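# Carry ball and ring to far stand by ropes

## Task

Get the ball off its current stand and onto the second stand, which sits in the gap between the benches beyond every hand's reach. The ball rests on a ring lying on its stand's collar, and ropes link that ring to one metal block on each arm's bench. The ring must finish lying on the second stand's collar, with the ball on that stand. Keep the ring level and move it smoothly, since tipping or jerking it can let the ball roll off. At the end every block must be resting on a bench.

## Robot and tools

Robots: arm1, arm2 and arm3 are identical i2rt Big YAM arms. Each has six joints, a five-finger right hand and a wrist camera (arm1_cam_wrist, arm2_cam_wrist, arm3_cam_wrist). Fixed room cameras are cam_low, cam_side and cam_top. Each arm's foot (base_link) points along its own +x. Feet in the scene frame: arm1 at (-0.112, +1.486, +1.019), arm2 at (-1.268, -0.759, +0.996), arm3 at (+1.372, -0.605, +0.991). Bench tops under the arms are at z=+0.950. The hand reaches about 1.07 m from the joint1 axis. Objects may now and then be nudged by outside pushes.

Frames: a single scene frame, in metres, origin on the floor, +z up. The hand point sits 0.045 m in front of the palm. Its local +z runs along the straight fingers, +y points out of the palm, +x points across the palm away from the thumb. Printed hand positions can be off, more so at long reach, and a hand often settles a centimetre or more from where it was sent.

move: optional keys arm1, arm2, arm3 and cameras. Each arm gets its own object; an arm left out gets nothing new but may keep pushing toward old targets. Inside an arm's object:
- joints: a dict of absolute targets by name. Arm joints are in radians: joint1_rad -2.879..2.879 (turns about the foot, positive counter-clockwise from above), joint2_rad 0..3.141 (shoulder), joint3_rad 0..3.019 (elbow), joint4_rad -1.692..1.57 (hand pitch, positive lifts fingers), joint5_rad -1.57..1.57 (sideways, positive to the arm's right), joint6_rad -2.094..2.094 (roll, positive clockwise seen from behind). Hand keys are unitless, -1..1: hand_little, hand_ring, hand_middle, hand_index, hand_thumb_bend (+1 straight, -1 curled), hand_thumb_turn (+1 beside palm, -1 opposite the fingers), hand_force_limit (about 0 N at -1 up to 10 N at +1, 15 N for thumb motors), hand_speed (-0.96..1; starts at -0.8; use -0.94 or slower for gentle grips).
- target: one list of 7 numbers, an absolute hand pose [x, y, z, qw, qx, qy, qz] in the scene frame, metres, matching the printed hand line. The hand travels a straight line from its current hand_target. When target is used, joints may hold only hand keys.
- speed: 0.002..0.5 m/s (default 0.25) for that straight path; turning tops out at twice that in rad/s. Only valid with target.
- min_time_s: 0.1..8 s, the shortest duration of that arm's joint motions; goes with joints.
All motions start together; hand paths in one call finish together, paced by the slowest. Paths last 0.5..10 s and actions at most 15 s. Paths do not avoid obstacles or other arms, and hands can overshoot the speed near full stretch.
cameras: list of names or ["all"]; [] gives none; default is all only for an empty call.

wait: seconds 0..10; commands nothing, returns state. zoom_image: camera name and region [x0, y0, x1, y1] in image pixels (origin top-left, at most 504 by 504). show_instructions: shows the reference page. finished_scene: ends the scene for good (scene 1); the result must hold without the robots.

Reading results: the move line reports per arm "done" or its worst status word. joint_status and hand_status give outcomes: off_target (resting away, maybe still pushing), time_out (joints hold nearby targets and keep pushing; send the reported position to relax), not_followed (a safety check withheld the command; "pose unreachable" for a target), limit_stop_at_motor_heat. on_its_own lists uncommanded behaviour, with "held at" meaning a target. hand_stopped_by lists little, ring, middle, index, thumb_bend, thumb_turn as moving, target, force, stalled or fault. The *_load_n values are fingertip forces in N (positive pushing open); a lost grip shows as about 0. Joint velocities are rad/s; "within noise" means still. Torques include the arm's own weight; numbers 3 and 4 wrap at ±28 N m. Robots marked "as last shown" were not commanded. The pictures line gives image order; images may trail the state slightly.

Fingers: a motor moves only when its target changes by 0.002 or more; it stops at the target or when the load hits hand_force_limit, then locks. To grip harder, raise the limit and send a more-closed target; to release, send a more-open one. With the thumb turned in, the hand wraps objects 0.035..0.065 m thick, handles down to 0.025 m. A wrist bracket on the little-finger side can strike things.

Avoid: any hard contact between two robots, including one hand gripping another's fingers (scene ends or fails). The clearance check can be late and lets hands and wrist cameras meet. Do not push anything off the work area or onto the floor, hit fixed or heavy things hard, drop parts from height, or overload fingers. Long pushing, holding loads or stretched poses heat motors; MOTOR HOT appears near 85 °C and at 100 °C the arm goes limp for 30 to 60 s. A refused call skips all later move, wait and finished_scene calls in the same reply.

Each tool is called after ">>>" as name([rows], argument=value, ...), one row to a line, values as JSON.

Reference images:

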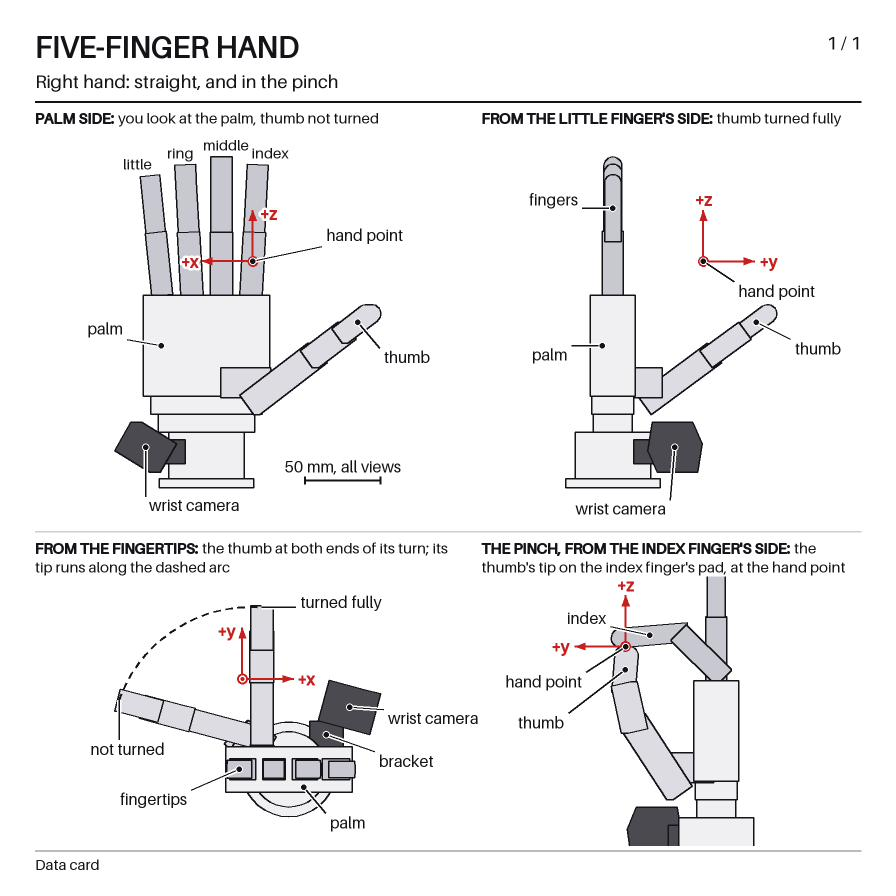

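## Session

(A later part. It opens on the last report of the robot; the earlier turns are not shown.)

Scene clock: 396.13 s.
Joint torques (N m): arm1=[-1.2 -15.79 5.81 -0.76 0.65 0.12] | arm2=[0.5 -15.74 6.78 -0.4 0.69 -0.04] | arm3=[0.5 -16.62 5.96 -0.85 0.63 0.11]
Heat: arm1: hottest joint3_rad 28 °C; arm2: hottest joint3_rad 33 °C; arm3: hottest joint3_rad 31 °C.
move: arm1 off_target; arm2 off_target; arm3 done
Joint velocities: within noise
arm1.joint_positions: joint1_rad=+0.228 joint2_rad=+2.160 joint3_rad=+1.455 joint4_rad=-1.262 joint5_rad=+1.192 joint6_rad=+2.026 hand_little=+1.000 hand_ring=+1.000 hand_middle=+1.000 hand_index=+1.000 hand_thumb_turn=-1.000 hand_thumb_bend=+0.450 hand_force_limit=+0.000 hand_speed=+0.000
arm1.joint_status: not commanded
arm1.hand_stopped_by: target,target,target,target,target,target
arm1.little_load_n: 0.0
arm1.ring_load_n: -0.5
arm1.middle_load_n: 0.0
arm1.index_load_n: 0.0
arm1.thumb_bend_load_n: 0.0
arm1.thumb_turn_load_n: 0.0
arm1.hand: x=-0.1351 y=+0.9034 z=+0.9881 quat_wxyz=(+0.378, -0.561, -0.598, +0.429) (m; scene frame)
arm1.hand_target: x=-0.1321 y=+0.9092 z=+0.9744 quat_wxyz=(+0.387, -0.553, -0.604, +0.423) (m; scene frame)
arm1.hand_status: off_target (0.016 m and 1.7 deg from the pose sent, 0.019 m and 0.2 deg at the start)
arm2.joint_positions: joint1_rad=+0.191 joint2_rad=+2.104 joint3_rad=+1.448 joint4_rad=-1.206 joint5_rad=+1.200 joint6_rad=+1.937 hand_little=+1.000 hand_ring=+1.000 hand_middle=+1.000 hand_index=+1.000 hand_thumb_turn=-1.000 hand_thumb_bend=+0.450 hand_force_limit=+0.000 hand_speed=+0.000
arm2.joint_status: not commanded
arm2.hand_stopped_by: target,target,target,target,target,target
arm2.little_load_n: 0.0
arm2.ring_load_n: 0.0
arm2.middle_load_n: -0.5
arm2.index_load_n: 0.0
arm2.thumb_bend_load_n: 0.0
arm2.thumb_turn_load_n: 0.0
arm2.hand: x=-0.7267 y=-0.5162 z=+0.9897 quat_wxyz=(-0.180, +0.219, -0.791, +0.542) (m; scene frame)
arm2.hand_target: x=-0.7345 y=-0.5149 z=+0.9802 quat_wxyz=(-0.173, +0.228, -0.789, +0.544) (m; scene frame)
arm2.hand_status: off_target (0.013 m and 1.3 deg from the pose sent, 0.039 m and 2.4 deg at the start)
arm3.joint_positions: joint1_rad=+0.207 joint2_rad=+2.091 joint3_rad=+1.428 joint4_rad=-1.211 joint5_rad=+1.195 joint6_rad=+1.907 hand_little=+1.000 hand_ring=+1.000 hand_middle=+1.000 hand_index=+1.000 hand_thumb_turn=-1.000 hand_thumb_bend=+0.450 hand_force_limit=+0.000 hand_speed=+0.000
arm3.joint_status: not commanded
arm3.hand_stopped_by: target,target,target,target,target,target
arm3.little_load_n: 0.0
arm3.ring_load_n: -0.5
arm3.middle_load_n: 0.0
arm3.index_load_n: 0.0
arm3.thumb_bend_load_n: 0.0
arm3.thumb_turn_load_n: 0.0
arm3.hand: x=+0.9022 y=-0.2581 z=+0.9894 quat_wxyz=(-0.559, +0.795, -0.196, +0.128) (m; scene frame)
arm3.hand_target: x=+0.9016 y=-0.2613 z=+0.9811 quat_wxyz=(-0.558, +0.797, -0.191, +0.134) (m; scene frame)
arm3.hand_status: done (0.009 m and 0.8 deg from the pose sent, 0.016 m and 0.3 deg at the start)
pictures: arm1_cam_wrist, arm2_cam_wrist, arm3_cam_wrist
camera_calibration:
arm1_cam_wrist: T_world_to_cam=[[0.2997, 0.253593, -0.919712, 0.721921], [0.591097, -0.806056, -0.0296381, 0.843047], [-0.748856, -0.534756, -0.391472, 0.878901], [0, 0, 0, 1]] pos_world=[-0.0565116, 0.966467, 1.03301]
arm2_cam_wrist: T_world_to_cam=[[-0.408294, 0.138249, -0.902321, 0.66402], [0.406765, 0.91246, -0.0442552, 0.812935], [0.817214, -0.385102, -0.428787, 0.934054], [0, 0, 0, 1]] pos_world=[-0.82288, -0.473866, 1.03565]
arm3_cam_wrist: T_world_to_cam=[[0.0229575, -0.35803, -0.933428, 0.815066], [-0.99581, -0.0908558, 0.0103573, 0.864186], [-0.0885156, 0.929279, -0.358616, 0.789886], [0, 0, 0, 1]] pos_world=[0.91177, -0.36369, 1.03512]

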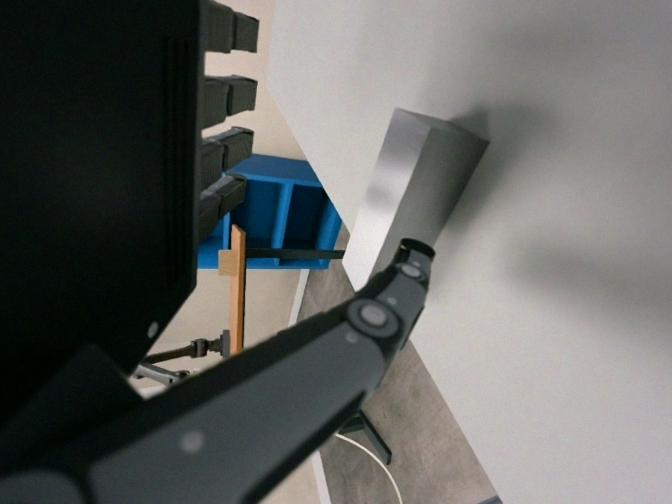

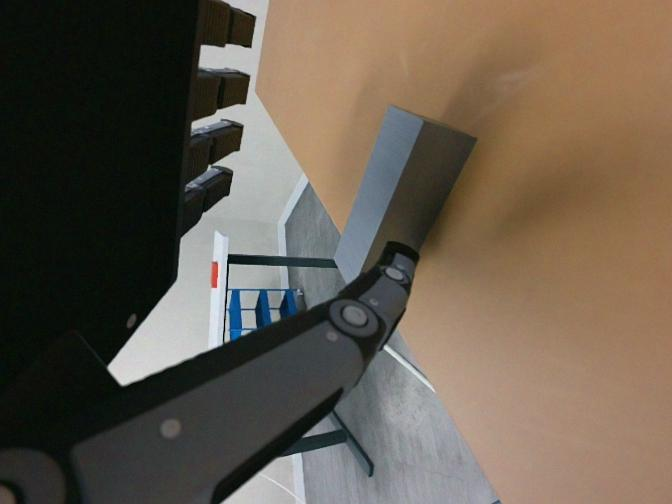

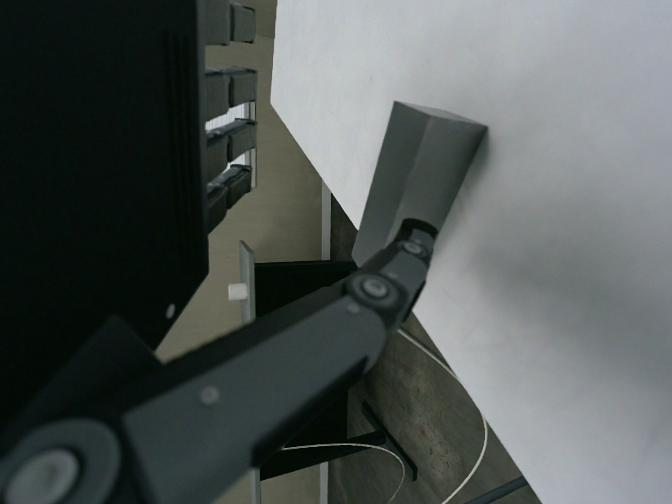

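>>> move(arm1={"target": [-0.1336, 0.914, 0.958, 0.3875, -0.5534, -0.6040, 0.4229], "speed": 0.04}, arm2={"target": [-0.7386, -0.5139, 0.9625, -0.1729, 0.2277, -0.7885, 0.5440], "speed": 0.04}, arm3={"target": [0.9025, -0.2649, 0.9636, -0.5578, 0.7966, -0.1912, 0.1339], "speed": 0.04}, cameras=["arm1_cam_wrist", "arm2_cam_wrist", "arm3_cam_wrist"])

Scene clock: 407.53 s.
Joint torques (N m): arm1=[-1.2 -15.79 5.5 0.27 0.65 0.11] | arm2=[0.38 -15.62 6.71 0.17 0.68 -0.06] | arm3=[0.67 -16.56 5.27 -0.14 0.64 0.14]
Heat: arm1: hottest joint3_rad 28 °C; arm2: hottest joint3_rad 32 °C; arm3: hottest joint3_rad 31 °C.
move: arm1 off_target; arm2 off_target; arm3 off_target
Joint velocities: within noise
arm1.joint_positions: joint1_rad=+0.228 joint2_rad=+2.178 joint3_rad=+1.435 joint4_rad=-1.248 joint5_rad=+1.191 joint6_rad=+2.026 hand_little=+1.000 hand_ring=+1.000 hand_middle=+1.000 hand_index=+1.000 hand_thumb_turn=-1.000 hand_thumb_bend=+0.450 hand_force_limit=+0.000 hand_speed=+0.000
arm1.joint_status: not commanded
arm1.hand_stopped_by: target,target,target,target,target,target
arm1.little_load_n: 0.0
arm1.ring_load_n: 0.0
arm1.middle_load_n: 0.0
arm1.index_load_n: 0.0
arm1.thumb_bend_load_n: 0.0
arm1.thumb_turn_load_n: 0.0
arm1.hand: x=-0.1373 y=+0.9123 z=+0.9728 quat_wxyz=(+0.386, -0.555, -0.602, +0.424) (m; scene frame)
arm1.hand_target: x=-0.1336 y=+0.9143 z=+0.9583 quat_wxyz=(+0.387, -0.553, -0.604, +0.423) (m; scene frame)
arm1.hand_status: off_target (0.015 m and 0.4 deg from the pose sent, 0.032 m and 1.7 deg at the start)
arm2.joint_positions: joint1_rad=+0.196 joint2_rad=+2.129 joint3_rad=+1.438 joint4_rad=-1.201 joint5_rad=+1.198 joint6_rad=+1.954 hand_little=+1.000 hand_ring=+1.000 hand_middle=+1.000 hand_index=+1.000 hand_thumb_turn=-1.000 hand_thumb_bend=+0.450 hand_force_limit=+0.000 hand_speed=+0.000
arm2.joint_status: not commanded
arm2.hand_stopped_by: target,target,target,target,target,target
arm2.little_load_n: 0.0
arm2.ring_load_n: 0.0
arm2.middle_load_n: 0.0
arm2.index_load_n: 0.0
arm2.thumb_bend_load_n: 0.0
arm2.thumb_turn_load_n: 0.0
arm2.hand: x=-0.7324 y=-0.5174 z=+0.9734 quat_wxyz=(-0.174, +0.222, -0.790, +0.544) (m; scene frame)
arm2.hand_target: x=-0.7386 y=-0.5142 z=+0.9627 quat_wxyz=(-0.173, +0.228, -0.789, +0.544) (m; scene frame)
arm2.hand_status: off_target (0.013 m and 0.7 deg from the pose sent, 0.030 m and 1.3 deg at the start)
arm3.joint_positions: joint1_rad=+0.211 joint2_rad=+2.119 joint3_rad=+1.425 joint4_rad=-1.208 joint5_rad=+1.193 joint6_rad=+1.923 hand_little=+1.000 hand_ring=+1.000 hand_middle=+1.000 hand_index=+1.000 hand_thumb_turn=-1.000 hand_thumb_bend=+0.450 hand_force_limit=+0.000 hand_speed=+0.000
arm3.joint_status: not commanded
arm3.hand_stopped_by: target,target,target,target,target,target
arm3.little_load_n: 0.0
arm3.ring_load_n: 0.0
arm3.middle_load_n: 0.0
arm3.index_load_n: -0.5
arm3.thumb_bend_load_n: 0.0
arm3.thumb_turn_load_n: 0.0
arm3.hand: x=+0.9047 y=-0.2611 z=+0.9732 quat_wxyz=(-0.558, +0.796, -0.193, +0.135) (m; scene frame)
arm3.hand_target: x=+0.9026 y=-0.2650 z=+0.9638 quat_wxyz=(-0.558, +0.797, -0.191, +0.134) (m; scene frame)
arm3.hand_status: off_target (0.011 m and 0.2 deg from the pose sent, 0.027 m and 0.8 deg at the start)
pictures: arm1_cam_wrist, arm2_cam_wrist, arm3_cam_wrist
camera_calibration:
arm1_cam_wrist: T_world_to_cam=[[0.294678, 0.274692, -0.915265, 0.681847], [0.590686, -0.805257, -0.0514991, 0.871598], [-0.751169, -0.525458, -0.399548, 0.8751], [0, 0, 0, 1]] pos_world=[-0.0584173, 0.97439, 1.0186]
arm2_cam_wrist: T_world_to_cam=[[-0.417679, 0.131111, -0.899085, 0.63339], [0.407643, 0.911394, -0.0564683, 0.827534], [0.812017, -0.390091, -0.434117, 0.930017], [0, 0, 0, 1]] pos_world=[-0.827974, -0.474462, 1.01994]
arm3_cam_wrist: T_world_to_cam=[[0.0340141, -0.363223, -0.931081, 0.785175], [-0.996103, -0.0881729, -0.00199242, 0.879525], [-0.0813724, 0.927521, -0.364807, 0.786219], [0, 0, 0, 1]] pos_world=[0.913367, -0.366491, 1.01963]

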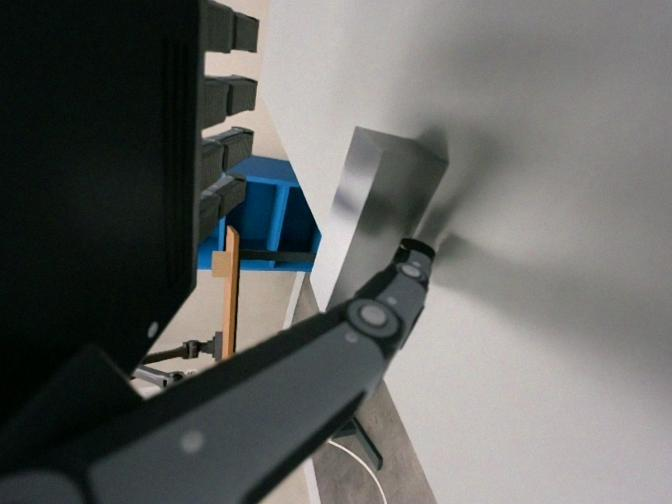

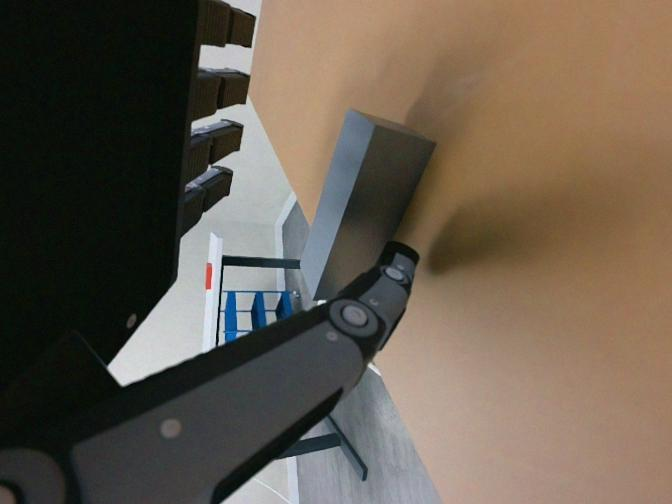

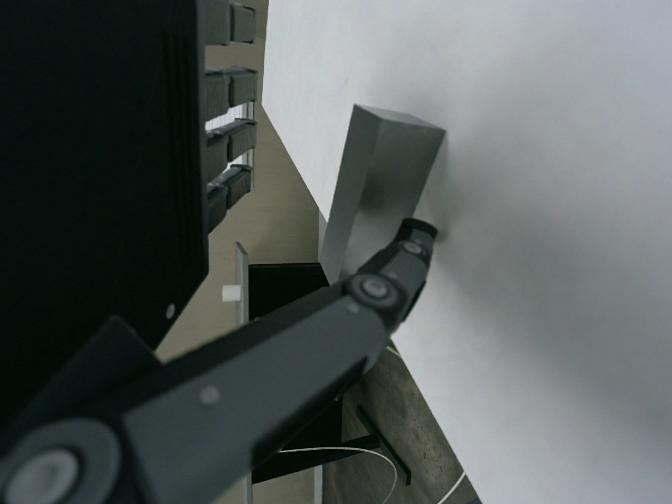

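>>> move(arm1={"joints": {"hand_speed": -0.6, "hand_index": 0.45, "hand_middle": 0.45}}, arm2={"joints": {"hand_speed": -0.6, "hand_index": 0.45, "hand_middle": 0.45}}, arm3={"joints": {"hand_speed": -0.6, "hand_index": 0.45, "hand_middle": 0.45}}, cameras=["arm1_cam_wrist", "arm2_cam_wrist", "arm3_cam_wrist"])

Scene clock: 418.40 s.
Joint torques (N m): arm1=[-1.26 -15.74 5.5 0.28 0.66 0.11] | arm2=[0.44 -15.97 6.54 0.08 0.7 -0.07] | arm3=[0.73 -16.67 5.26 -0.2 0.63 0.13]
Heat: arm1: hottest joint3_rad 28 °C; arm2: hottest joint3_rad 31 °C; arm3: hottest joint3_rad 31 °C.
move: arm1 done; arm2 done; arm3 done
Joint velocities: within noise
arm1.joint_positions: joint1_rad=+0.228 joint2_rad=+2.178 joint3_rad=+1.435 joint4_rad=-1.248 joint5_rad=+1.191 joint6_rad=+2.026 hand_little=+1.000 hand_ring=+1.000 hand_middle=+0.450 hand_index=+0.450 hand_thumb_turn=-1.000 hand_thumb_bend=+0.450 hand_force_limit=+0.000 hand_speed=-0.600
arm1.joint_status: all done
arm1.hand_stopped_by: target,target,target,target,target,target
arm1.little_load_n: 0.0
arm1.ring_load_n: 0.0
arm1.middle_load_n: 0.0
arm1.index_load_n: 0.0
arm1.thumb_bend_load_n: 0.0
arm1.thumb_turn_load_n: 0.0
arm1.hand: x=-0.1373 y=+0.9123 z=+0.9727 quat_wxyz=(+0.386, -0.555, -0.602, +0.424) (m; scene frame)
arm1.hand_target: x=-0.1336 y=+0.9144 z=+0.9583 quat_wxyz=(+0.387, -0.553, -0.604, +0.423) (m; scene frame)
arm1.hand_status: not commanded
arm2.joint_positions: joint1_rad=+0.196 joint2_rad=+2.129 joint3_rad=+1.438 joint4_rad=-1.201 joint5_rad=+1.198 joint6_rad=+1.955 hand_little=+1.000 hand_ring=+1.000 hand_middle=+0.450 hand_index=+0.450 hand_thumb_turn=-1.000 hand_thumb_bend=+0.450 hand_force_limit=+0.000 hand_speed=-0.600
arm2.joint_status: all done
arm2.hand_stopped_by: target,target,target,target,target,target
arm2.little_load_n: 0.0
arm2.ring_load_n: 0.0
arm2.middle_load_n: 0.0
arm2.index_load_n: 0.0
arm2.thumb_bend_load_n: 0.0
arm2.thumb_turn_load_n: 0.0
arm2.hand: x=-0.7323 y=-0.5173 z=+0.9734 quat_wxyz=(-0.175, +0.222, -0.790, +0.544) (m; scene frame)
arm2.hand_target: x=-0.7386 y=-0.5142 z=+0.9627 quat_wxyz=(-0.173, +0.228, -0.789, +0.544) (m; scene frame)
arm2.hand_status: not commanded
arm3.joint_positions: joint1_rad=+0.211 joint2_rad=+2.119 joint3_rad=+1.425 joint4_rad=-1.208 joint5_rad=+1.193 joint6_rad=+1.924 hand_little=+1.000 hand_ring=+1.000 hand_middle=+0.450 hand_index=+0.450 hand_thumb_turn=-1.000 hand_thumb_bend=+0.450 hand_force_limit=+0.000 hand_speed=-0.600
arm3.joint_status: all done
arm3.hand_stopped_by: target,target,target,target,target,target
arm3.little_load_n: 0.0
arm3.ring_load_n: 0.0
arm3.middle_load_n: 0.0
arm3.index_load_n: 0.0
arm3.thumb_bend_load_n: 0.0
arm3.thumb_turn_load_n: 0.0
arm3.hand: x=+0.9046 y=-0.2611 z=+0.9732 quat_wxyz=(-0.558, +0.796, -0.193, +0.134) (m; scene frame)
arm3.hand_target: x=+0.9026 y=-0.2650 z=+0.9638 quat_wxyz=(-0.558, +0.797, -0.191, +0.134) (m; scene frame)
arm3.hand_status: not commanded
pictures: arm1_cam_wrist, arm2_cam_wrist, arm3_cam_wrist
camera_calibration:
arm1_cam_wrist: T_world_to_cam=[[0.295073, 0.274349, -0.91524, 0.682178], [0.59048, -0.805435, -0.0510644, 0.871317], [-0.751176, -0.525363, -0.39966, 0.875121], [0, 0, 0, 1]] pos_world=[-0.0584172, 0.974391, 1.0186]
arm2_cam_wrist: T_world_to_cam=[[-0.41683, 0.131798, -0.899379, 0.634718], [0.408087, 0.911249, -0.0555966, 0.826943], [0.81223, -0.390199, -0.433621, 0.929637], [0, 0, 0, 1]] pos_world=[-0.827974, -0.474462, 1.01994]
arm3_cam_wrist: T_world_to_cam=[[0.0329833, -0.362826, -0.931273, 0.786363], [-0.996138, -0.08779, -0.00107744, 0.878765], [-0.0813655, 0.927712, -0.364321, 0.785751], [0, 0, 0, 1]] pos_world=[0.913367, -0.366491, 1.01953]

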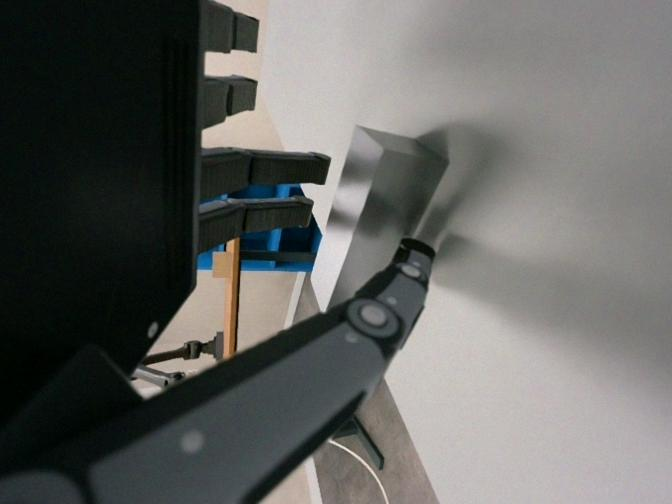

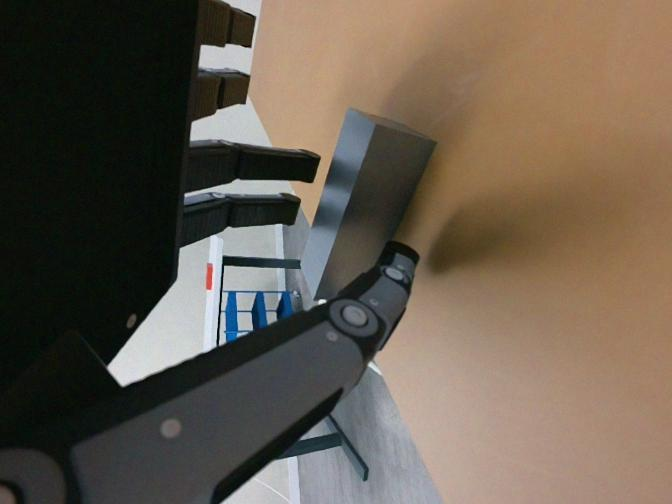

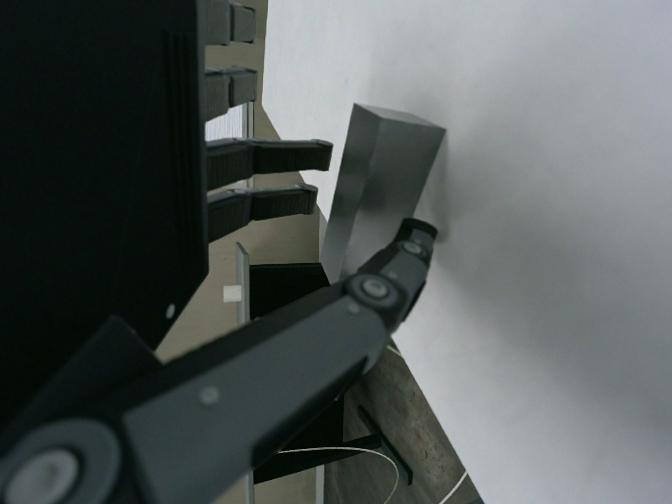

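>>> move(arm1={"joints": {"hand_speed": -0.94, "hand_force_limit": -0.4, "hand_index": -0.5, "hand_middle": -0.5}}, arm2={"joints": {"hand_speed": -0.94, "hand_force_limit": -0.4, "hand_index": -0.5, "hand_middle": -0.5}}, arm3={"joints": {"hand_speed": -0.94, "hand_force_limit": -0.4, "hand_index": -0.5, "hand_middle": -0.5}}, cameras=["arm1_cam_wrist", "arm2_cam_wrist", "arm3_cam_wrist"])

Scene clock: 441.07 s.
Joint torques (N m): arm1=[-1.32 -15.74 5.5 0.27 0.66 0.09] | arm2=[0.15 -16.09 6.68 -0.01 0.67 -0.05] | arm3=[0.79 -16.62 5.24 -0.2 0.63 0.11]
Heat: arm1: hottest joint2_rad 28 °C; arm2: hottest joint3_rad 30 °C; arm3: hottest joint3_rad 31 °C.
move: arm1 off_target; arm2 off_target; arm3 off_target
Joint velocities: within noise
arm1.joint_positions: joint1_rad=+0.228 joint2_rad=+2.178 joint3_rad=+1.435 joint4_rad=-1.248 joint5_rad=+1.191 joint6_rad=+2.028 hand_little=+1.000 hand_ring=+1.000 hand_middle=-0.039 hand_index=-0.051 hand_thumb_turn=-1.000 hand_thumb_bend=+0.451 hand_force_limit=-0.400 hand_speed=-0.940
arm1.joint_status: hand_middle off_target (ended at -0.039, target -0.500); hand_index off_target (ended at -0.051, target -0.500); the others done
arm1.hand_stopped_by: target,target,force,force,target,target
arm1.little_load_n: 0.0
arm1.ring_load_n: 0.0
arm1.middle_load_n: 2.5
arm1.index_load_n: 4.0
arm1.thumb_bend_load_n: 6.0
arm1.thumb_turn_load_n: -1.5
arm1.hand: x=-0.1373 y=+0.9122 z=+0.9728 quat_wxyz=(+0.386, -0.556, -0.602, +0.424) (m; scene frame)
arm1.hand_target: x=-0.1336 y=+0.9144 z=+0.9583 quat_wxyz=(+0.387, -0.553, -0.604, +0.423) (m; scene frame)
arm1.hand_status: not commanded
arm2.joint_positions: joint1_rad=+0.196 joint2_rad=+2.129 joint3_rad=+1.438 joint4_rad=-1.201 joint5_rad=+1.198 joint6_rad=+1.956 hand_little=+1.000 hand_ring=+1.000 hand_middle=-0.039 hand_index=-0.051 hand_thumb_turn=-1.000 hand_thumb_bend=+0.451 hand_force_limit=-0.400 hand_speed=-0.940
arm2.joint_status: hand_middle off_target (ended at -0.039, target -0.500); hand_index off_target (ended at -0.051, target -0.500); the others done
arm2.hand_stopped_by: target,target,force,force,target,target
arm2.little_load_n: 0.0
arm2.ring_load_n: 0.0
arm2.middle_load_n: 2.5
arm2.index_load_n: 3.0
arm2.thumb_bend_load_n: 4.0
arm2.thumb_turn_load_n: -0.5
arm2.hand: x=-0.7323 y=-0.5173 z=+0.9734 quat_wxyz=(-0.175, +0.221, -0.790, +0.544) (m; scene frame)
arm2.hand_target: x=-0.7386 y=-0.5142 z=+0.9627 quat_wxyz=(-0.173, +0.228, -0.789, +0.544) (m; scene frame)
arm2.hand_status: not commanded
arm3.joint_positions: joint1_rad=+0.211 joint2_rad=+2.119 joint3_rad=+1.425 joint4_rad=-1.208 joint5_rad=+1.193 joint6_rad=+1.926 hand_little=+1.000 hand_ring=+1.000 hand_middle=-0.034 hand_index=-0.045 hand_thumb_turn=-1.000 hand_thumb_bend=+0.451 hand_force_limit=-0.400 hand_speed=-0.940
arm3.joint_status: hand_middle off_target (ended at -0.034, target -0.500); hand_index off_target (ended at -0.045, target -0.500); the others done
arm3.hand_stopped_by: target,target,force,force,target,target
arm3.little_load_n: 0.0
arm3.ring_load_n: -0.5
arm3.middle_load_n: 1.5
arm3.index_load_n: 3.0
arm3.thumb_bend_load_n: 3.0
arm3.thumb_turn_load_n: -2.0
arm3.hand: x=+0.9046 y=-0.2610 z=+0.9732 quat_wxyz=(-0.558, +0.796, -0.194, +0.134) (m; scene frame)
arm3.hand_target: x=+0.9026 y=-0.2650 z=+0.9638 quat_wxyz=(-0.558, +0.797, -0.191, +0.134) (m; scene frame)
arm3.hand_status: not commanded
pictures: arm1_cam_wrist, arm2_cam_wrist, arm3_cam_wrist
camera_calibration:
arm1_cam_wrist: T_world_to_cam=[[0.29531, 0.272886, -0.915601, 0.684014], [0.590092, -0.805796, -0.0498365, 0.870315], [-0.751388, -0.525572, -0.398988, 0.874575], [0, 0, 0, 1]] pos_world=[-0.0584175, 0.97429, 1.0186]
arm2_cam_wrist: T_world_to_cam=[[-0.415959, 0.132534, -0.899674, 0.636133], [0.408552, 0.911096, -0.0546753, 0.826276], [0.812443, -0.390306, -0.433125, 0.929176], [0, 0, 0, 1]] pos_world=[-0.827874, -0.474462, 1.01994]
arm3_cam_wrist: T_world_to_cam=[[0.0316133, -0.362256, -0.931542, 0.7881], [-0.996184, -0.0872809, 0.000134554, 0.877657], [-0.0813546, 0.927983, -0.363632, 0.785131], [0, 0, 0, 1]] pos_world=[0.913267, -0.366492, 1.01953]

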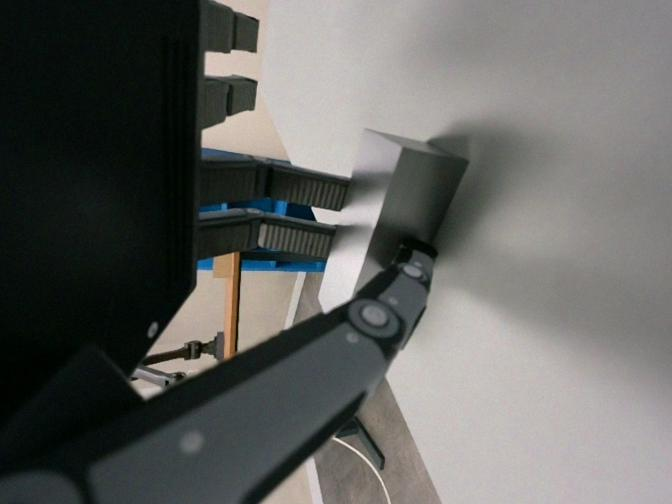

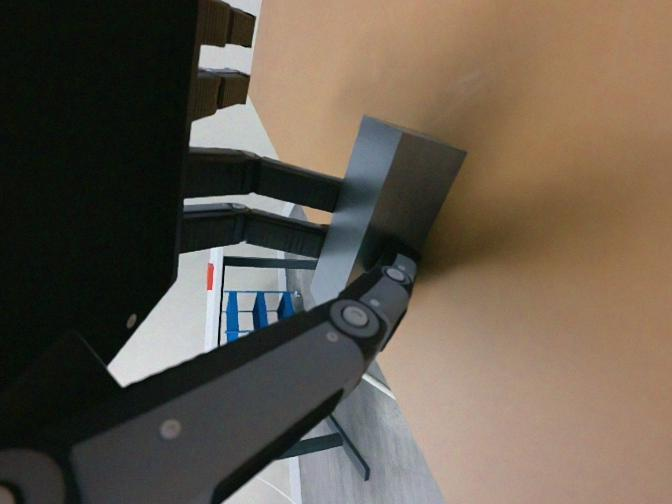

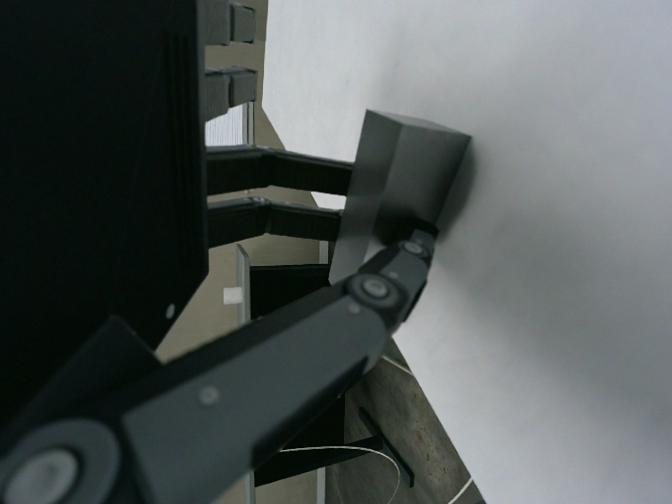

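>>> move(arm1={"joints": {"hand_force_limit": 0.2, "hand_index": -0.55, "hand_middle": -0.55}}, arm2={"joints": {"hand_force_limit": 0.2, "hand_index": -0.55, "hand_middle": -0.55}}, arm3={"joints": {"hand_force_limit": 0.2, "hand_index": -0.55, "hand_middle": -0.55}})

>>> move(arm1={"target": [-0.1336, 0.914, 1.01, 0.3875, -0.5534, -0.6040, 0.4229], "speed": 0.05}, arm2={"target": [-0.7386, -0.5139, 1.01, -0.1729, 0.2277, -0.7885, 0.5440], "speed": 0.05}, arm3={"target": [0.9025, -0.2649, 1.01, -0.5578, 0.7966, -0.1912, 0.1339], "speed": 0.05}, cameras=["arm1_cam_wrist", "arm2_cam_wrist", "arm3_cam_wrist"])

Scene clock: 451.33 s.
Joint torques (N m): arm1=[-1.2 -15.79 5.52 0.27 0.59 0.09] | arm2=[0.21 -15.68 6.58 0.02 0.58 -0.06] | arm3=[0.56 -16.73 5.26 -0.17 0.53 0.11]
Heat: arm1: hottest joint2_rad 28 °C; arm2: hottest joint3_rad 29 °C; arm3: hottest joint3_rad 30 °C.
move: arm1 off_target; arm2 off_target; arm3 off_target
Joint velocities: within noise
arm1.joint_positions: joint1_rad=+0.228 joint2_rad=+2.178 joint3_rad=+1.435 joint4_rad=-1.248 joint5_rad=+1.193 joint6_rad=+2.028 hand_little=+1.000 hand_ring=+1.000 hand_middle=-0.054 hand_index=-0.066 hand_thumb_turn=-1.000 hand_thumb_bend=+0.453 hand_force_limit=+0.200 hand_speed=-0.940
arm1.joint_status: hand_middle off_target (ended at -0.054, target -0.550); hand_index off_target (ended at -0.066, target -0.550); the others done
arm1.hand_stopped_by: target,target,force,force,target,target
arm1.little_load_n: 0.0
arm1.ring_load_n: 0.0
arm1.middle_load_n: 6.5
arm1.index_load_n: 6.5
arm1.thumb_bend_load_n: 11.0
arm1.thumb_turn_load_n: -1.5
arm1.hand: x=-0.1374 y=+0.9121 z=+0.9731 quat_wxyz=(+0.386, -0.555, -0.602, +0.425) (m; scene frame)
arm1.hand_target: x=-0.1336 y=+0.9143 z=+0.9583 quat_wxyz=(+0.387, -0.553, -0.604, +0.423) (m; scene frame)
arm1.hand_status: not commanded
arm2.joint_positions: joint1_rad=+0.196 joint2_rad=+2.129 joint3_rad=+1.438 joint4_rad=-1.201 joint5_rad=+1.200 joint6_rad=+1.956 hand_little=+1.000 hand_ring=+1.000 hand_middle=-0.054 hand_index=-0.072 hand_thumb_turn=-1.000 hand_thumb_bend=+0.453 hand_force_limit=+0.200 hand_speed=-0.940
arm2.joint_status: hand_middle off_target (ended at -0.054, target -0.550); hand_index off_target (ended at -0.072, target -0.550); the others done
arm2.hand_stopped_by: target,target,force,force,target,target
arm2.little_load_n: 0.0
arm2.ring_load_n: 0.0
arm2.middle_load_n: 5.5
arm2.index_load_n: 6.0
arm2.thumb_bend_load_n: 9.0
arm2.thumb_turn_load_n: -1.5
arm2.hand: x=-0.7320 y=-0.5175 z=+0.9739 quat_wxyz=(-0.176, +0.221, -0.790, +0.545) (m; scene frame)
arm2.hand_target: x=-0.7386 y=-0.5142 z=+0.9628 quat_wxyz=(-0.173, +0.228, -0.789, +0.544) (m; scene frame)
arm2.hand_status: not commanded
arm3.joint_positions: joint1_rad=+0.211 joint2_rad=+2.119 joint3_rad=+1.425 joint4_rad=-1.208 joint5_rad=+1.195 joint6_rad=+1.926 hand_little=+1.000 hand_ring=+1.000 hand_middle=-0.049 hand_index=-0.065 hand_thumb_turn=-1.000 hand_thumb_bend=+0.452 hand_force_limit=+0.200 hand_speed=-0.940
arm3.joint_status: hand_middle off_target (ended at -0.049, target -0.550); hand_index off_target (ended at -0.065, target -0.550); the others done
arm3.hand_stopped_by: target,target,force,force,target,target
arm3.little_load_n: 0.0
arm3.ring_load_n: 0.0
arm3.middle_load_n: 5.0
arm3.index_load_n: 7.0
arm3.thumb_bend_load_n: 8.5
arm3.thumb_turn_load_n: -3.5
arm3.hand: x=+0.9045 y=-0.2607 z=+0.9737 quat_wxyz=(-0.559, +0.795, -0.193, +0.134) (m; scene frame)
arm3.hand_target: x=+0.9026 y=-0.2649 z=+0.9639 quat_wxyz=(-0.558, +0.797, -0.191, +0.134) (m; scene frame)
arm3.hand_status: not commanded
pictures: none

Scene clock: 452.90 s.
Joint torques (N m): arm1=[-1.2 -20.07 6.39 -0.91 0.81 0.06] | arm2=[0.26 -17.67 8.29 -0.68 0.85 -0.06] | arm3=[0.56 -19.19 6.74 -1.05 0.79 0.07]
Heat: arm1: hottest joint2_rad 28 °C; arm2: hottest joint3_rad 29 °C; arm3: hottest joint3_rad 30 °C.
move: arm1 off_target; arm2 off_target; arm3 off_target
Joint velocities: within noise
arm1.joint_positions: joint1_rad=+0.228 joint2_rad=+2.142 joint3_rad=+1.435 joint4_rad=-1.319 joint5_rad=+1.186 joint6_rad=+2.031 hand_little=+1.000 hand_ring=+1.000 hand_middle=-0.054 hand_index=-0.066 hand_thumb_turn=-1.000 hand_thumb_bend=+0.453 hand_force_limit=+0.200 hand_speed=-0.940
arm1.joint_status: not commanded
arm1.hand_stopped_by: target,target,force,force,target,target
arm1.little_load_n: 0.0
arm1.ring_load_n: 0.0
arm1.middle_load_n: 5.5
arm1.index_load_n: 5.0
arm1.thumb_bend_load_n: 12.5
arm1.thumb_turn_load_n: -1.0
arm1.hand: x=-0.1388 y=+0.9196 z=+0.9934 quat_wxyz=(+0.396, -0.550, -0.607, +0.415) (m; scene frame)
arm1.hand_target: x=-0.1336 y=+0.9142 z=+1.0098 quat_wxyz=(+0.387, -0.553, -0.604, +0.423) (m; scene frame)
arm1.hand_status: off_target (0.018 m and 1.4 deg from the pose sent, 0.037 m and 0.5 deg at the start)
arm2.joint_positions: joint1_rad=+0.197 joint2_rad=+2.085 joint3_rad=+1.438 joint4_rad=-1.277 joint5_rad=+1.192 joint6_rad=+1.958 hand_little=+1.000 hand_ring=+1.000 hand_middle=-0.054 hand_index=-0.072 hand_thumb_turn=-1.000 hand_thumb_bend=+0.453 hand_force_limit=+0.200 hand_speed=-0.940
arm2.joint_status: not commanded
arm2.hand_stopped_by: target,target,force,force,target,target
arm2.little_load_n: 0.0
arm2.ring_load_n: 0.0
arm2.middle_load_n: 5.0
arm2.index_load_n: 5.0
arm2.thumb_bend_load_n: 10.0
arm2.thumb_turn_load_n: -1.0
arm2.hand: x=-0.7393 y=-0.5224 z=+0.9971 quat_wxyz=(-0.162, +0.229, -0.788, +0.548) (m; scene frame)
arm2.hand_target: x=-0.7387 y=-0.5140 z=+1.0100 quat_wxyz=(-0.173, +0.228, -0.789, +0.544) (m; scene frame)
arm2.hand_status: off_target (0.015 m and 1.3 deg from the pose sent, 0.037 m and 0.8 deg at the start)
arm3.joint_positions: joint1_rad=+0.212 joint2_rad=+2.080 joint3_rad=+1.425 joint4_rad=-1.277 joint5_rad=+1.188 joint6_rad=+1.926 hand_little=+1.000 hand_ring=+1.000 hand_middle=-0.049 hand_index=-0.065 hand_thumb_turn=-1.000 hand_thumb_bend=+0.452 hand_force_limit=+0.200 hand_speed=-0.940
arm3.joint_status: not commanded
arm3.hand_stopped_by: target,target,force,force,target,target
arm3.little_load_n: 0.0
arm3.ring_load_n: -0.5
arm3.middle_load_n: 4.0
arm3.index_load_n: 6.0
arm3.thumb_bend_load_n: 10.0
arm3.thumb_turn_load_n: -3.0
arm3.hand: x=+0.9118 y=-0.2649 z=+0.9947 quat_wxyz=(-0.555, +0.798, -0.186, +0.146) (m; scene frame)
arm3.hand_target: x=+0.9028 y=-0.2649 z=+1.0100 quat_wxyz=(-0.558, +0.797, -0.191, +0.134) (m; scene frame)
arm3.hand_status: off_target (0.018 m and 1.6 deg from the pose sent, 0.037 m and 0.4 deg at the start)
pictures: arm1_cam_wrist, arm2_cam_wrist, arm3_cam_wrist
camera_calibration:
arm1_cam_wrist: T_world_to_cam=[[0.292358, 0.300354, -0.907918, 0.668022], [0.587429, -0.805572, -0.077339, 0.904861], [-0.754622, -0.510726, -0.411952, 0.884308], [0, 0, 0, 1]] pos_world=[-0.0595244, 0.979927, 1.04078]
arm2_cam_wrist: T_world_to_cam=[[-0.439377, 0.118786, -0.890414, 0.621413], [0.408663, 0.90914, -0.0803713, 0.859782], [0.799964, -0.399193, -0.447999, 0.94421], [0, 0, 0, 1]] pos_world=[-0.833661, -0.478556, 1.04542]
arm3_cam_wrist: T_world_to_cam=[[0.055371, -0.375606, -0.925124, 0.774924], [-0.995974, -0.0862031, -0.0246125, 0.909258], [-0.070504, 0.922762, -0.378866, 0.801005], [0, 0, 0, 1]] pos_world=[0.919163, -0.36969, 1.04275]

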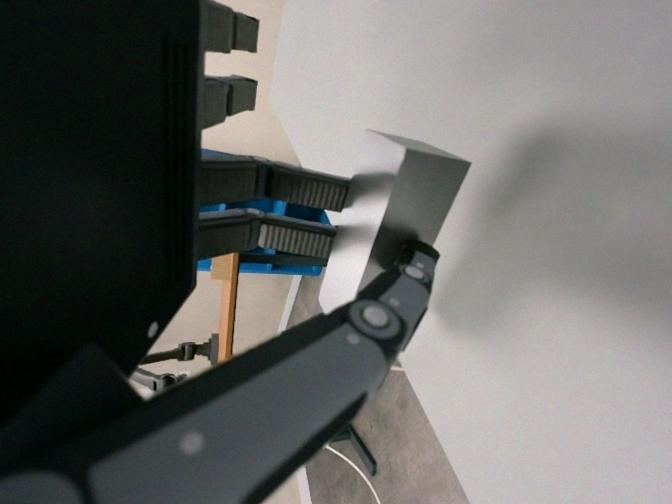

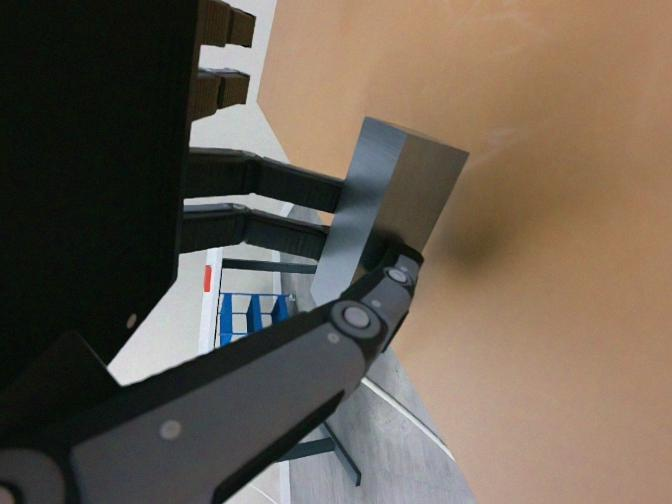

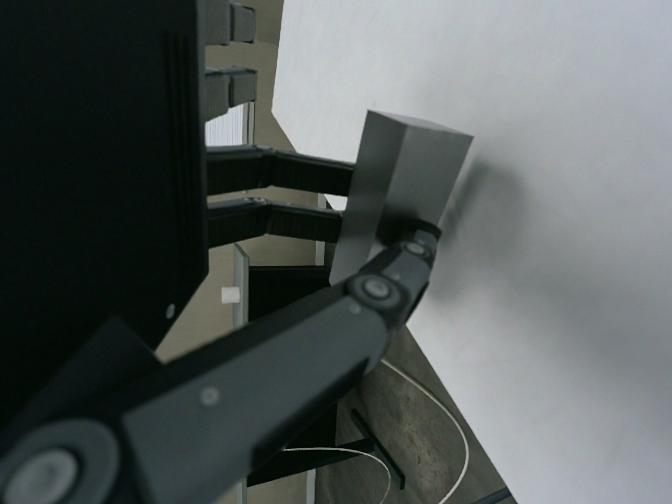

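>>> move(arm1={"target": [-0.0896, 1.1165, 1.085, 0.2195, -0.5299, -0.7568, 0.3135], "speed": 0.08}, arm2={"target": [-0.874, -0.359, 1.155, -0.1617, 0.3904, -0.8373, 0.3468], "speed": 0.08}, arm3={"target": [0.8816, -0.2074, 1.135, -0.3812, 0.9204, -0.0805, 0.0334], "speed": 0.08}, cameras=["all"])

Scene clock: 505.77 s.
Joint torques (N m): arm1=[-1.08 -8.76 7.28 0.13 0.62 -0.07] | arm2=[0.09 -16.21 14.86 -0.49 0.59 -0.18] | arm3=[-0.73 -18.2 10.99 0.14 0.5 -0.02]
Heat: arm1: hottest joint2_rad 28 °C; arm2: hottest joint2_rad 30 °C; arm3: hottest joint3_rad 32 °C.
move: arm1 done; arm2 off_target; arm3 off_target
Joint velocities: within noise
arm1.joint_positions: joint1_rad=+0.291 joint2_rad=+1.334 joint3_rad=+0.780 joint4_rad=-1.000 joint5_rad=+0.790 joint6_rad=+1.540 hand_little=+1.000 hand_ring=+1.000 hand_middle=-0.054 hand_index=-0.066 hand_thumb_turn=-1.000 hand_thumb_bend=+0.453 hand_force_limit=+0.200 hand_speed=-0.940
arm1.joint_status: not commanded
arm1.hand_stopped_by: target,target,force,force,target,target
arm1.little_load_n: 0.0
arm1.ring_load_n: 0.0
arm1.middle_load_n: 5.5
arm1.index_load_n: 5.5
arm1.thumb_bend_load_n: 12.0
arm1.thumb_turn_load_n: -1.0
arm1.hand: x=-0.0934 y=+1.1168 z=+1.0784 quat_wxyz=(+0.224, -0.535, -0.753, +0.310) (m; scene frame)
arm1.hand_target: x=-0.0896 y=+1.1165 z=+1.0849 quat_wxyz=(+0.220, -0.530, -0.757, +0.314) (m; scene frame)
arm1.hand_status: done (0.008 m and 0.9 deg from the pose sent, 0.223 m and 29.2 deg at the start)
arm2.joint_positions: joint1_rad=+0.449 joint2_rad=+1.781 joint3_rad=+1.503 joint4_rad=-1.457 joint5_rad=+0.784 joint6_rad=+1.715 hand_little=+1.000 hand_ring=+1.000 hand_middle=-0.054 hand_index=-0.072 hand_thumb_turn=-1.000 hand_thumb_bend=+0.453 hand_force_limit=+0.200 hand_speed=-0.940
arm2.joint_status: not commanded
arm2.hand_stopped_by: target,target,force,force,target,target
arm2.little_load_n: 0.0
arm2.ring_load_n: 0.0
arm2.middle_load_n: 5.0
arm2.index_load_n: 5.5
arm2.thumb_bend_load_n: 10.0
arm2.thumb_turn_load_n: -0.5
arm2.hand: x=-0.8822 y=-0.3790 z=+1.1225 quat_wxyz=(-0.133, +0.395, -0.833, +0.363) (m; scene frame)
arm2.hand_target: x=-0.8751 y=-0.3605 z=+1.1552 quat_wxyz=(-0.162, +0.390, -0.837, +0.347) (m; scene frame)
arm2.hand_status: off_target (0.039 m and 3.8 deg from the pose sent, 0.264 m and 30.1 deg at the start)
arm3.joint_positions: joint1_rad=+0.000 joint2_rad=+1.801 joint3_rad=+1.478 joint4_rad=-0.953 joint5_rad=+0.706 joint6_rad=+1.056 hand_little=+1.000 hand_ring=+1.000 hand_middle=-0.049 hand_index=-0.065 hand_thumb_turn=-1.000 hand_thumb_bend=+0.452 hand_force_limit=+0.200 hand_speed=-0.940
arm3.joint_status: not commanded
arm3.hand_stopped_by: target,target,force,force,target,target
arm3.little_load_n: 0.0
arm3.ring_load_n: 0.0
arm3.middle_load_n: 4.5
arm3.index_load_n: 6.5
arm3.thumb_bend_load_n: 9.5
arm3.thumb_turn_load_n: -2.5
arm3.hand: x=+0.8933 y=-0.2189 z=+1.1014 quat_wxyz=(-0.368, +0.925, -0.071, +0.056) (m; scene frame)
arm3.hand_target: x=+0.8829 y=-0.2081 z=+1.1351 quat_wxyz=(-0.381, +0.920, -0.081, +0.033) (m; scene frame)
arm3.hand_status: off_target (0.037 m and 3.3 deg from the pose sent, 0.155 m and 30.2 deg at the start)
pictures: arm1_cam_wrist, arm2_cam_wrist, arm3_cam_wrist, cam_low, cam_side, cam_top
camera_calibration:
arm1_cam_wrist: T_world_to_cam=[[0.55156, 0.464503, -0.692834, 0.281656], [0.747556, -0.643754, 0.163526, 0.618131], [-0.370057, -0.608126, -0.702311, 1.51213], [0, 0, 0, 1]] pos_world=[-0.0578633, 1.18666, 1.15605]
arm2_cam_wrist: T_world_to_cam=[[-0.739654, 0.171021, -0.650895, 0.139311], [0.146546, 0.984893, 0.0922495, 0.401581], [0.656839, -0.0271531, -0.753542, 1.52962], [0, 0, 0, 1]] pos_world=[-0.96052, -0.377805, 1.20626]
arm3_cam_wrist: T_world_to_cam=[[0.111058, -0.719042, -0.686036, 0.503666], [-0.926535, -0.324583, 0.190208, 0.546626], [-0.359443, 0.614512, -0.702265, 1.34445], [0, 0, 0, 1]] pos_world=[0.933785, -0.286597, 1.18572]

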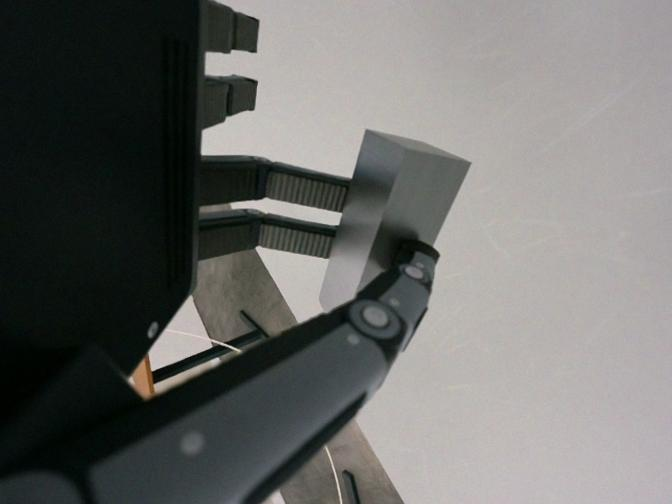

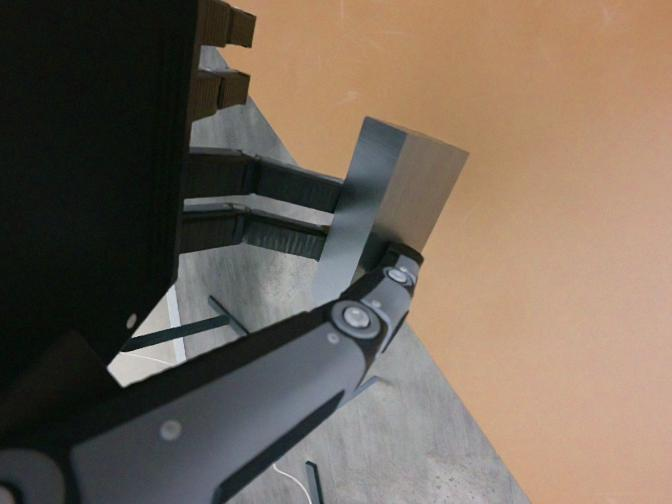

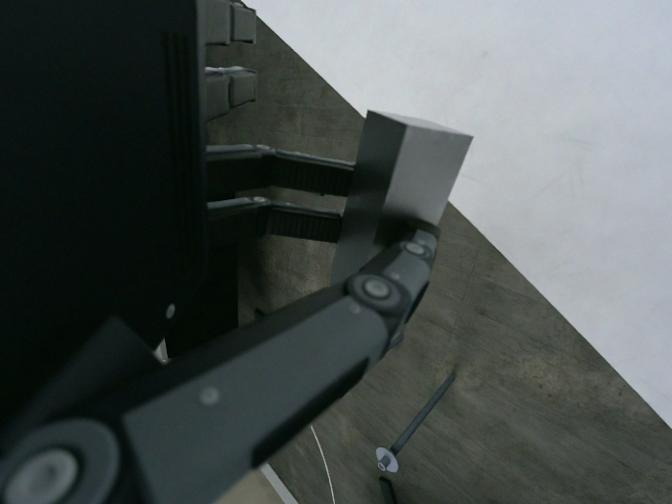

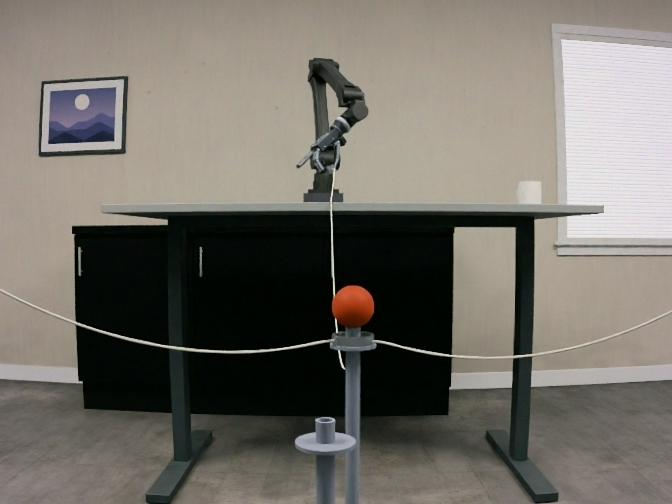

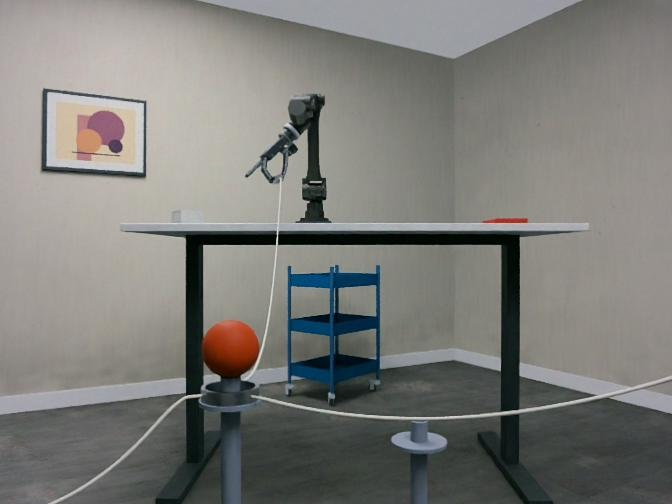

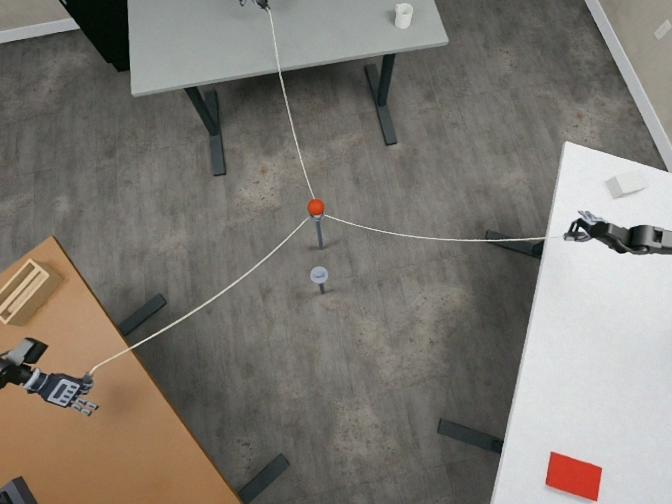

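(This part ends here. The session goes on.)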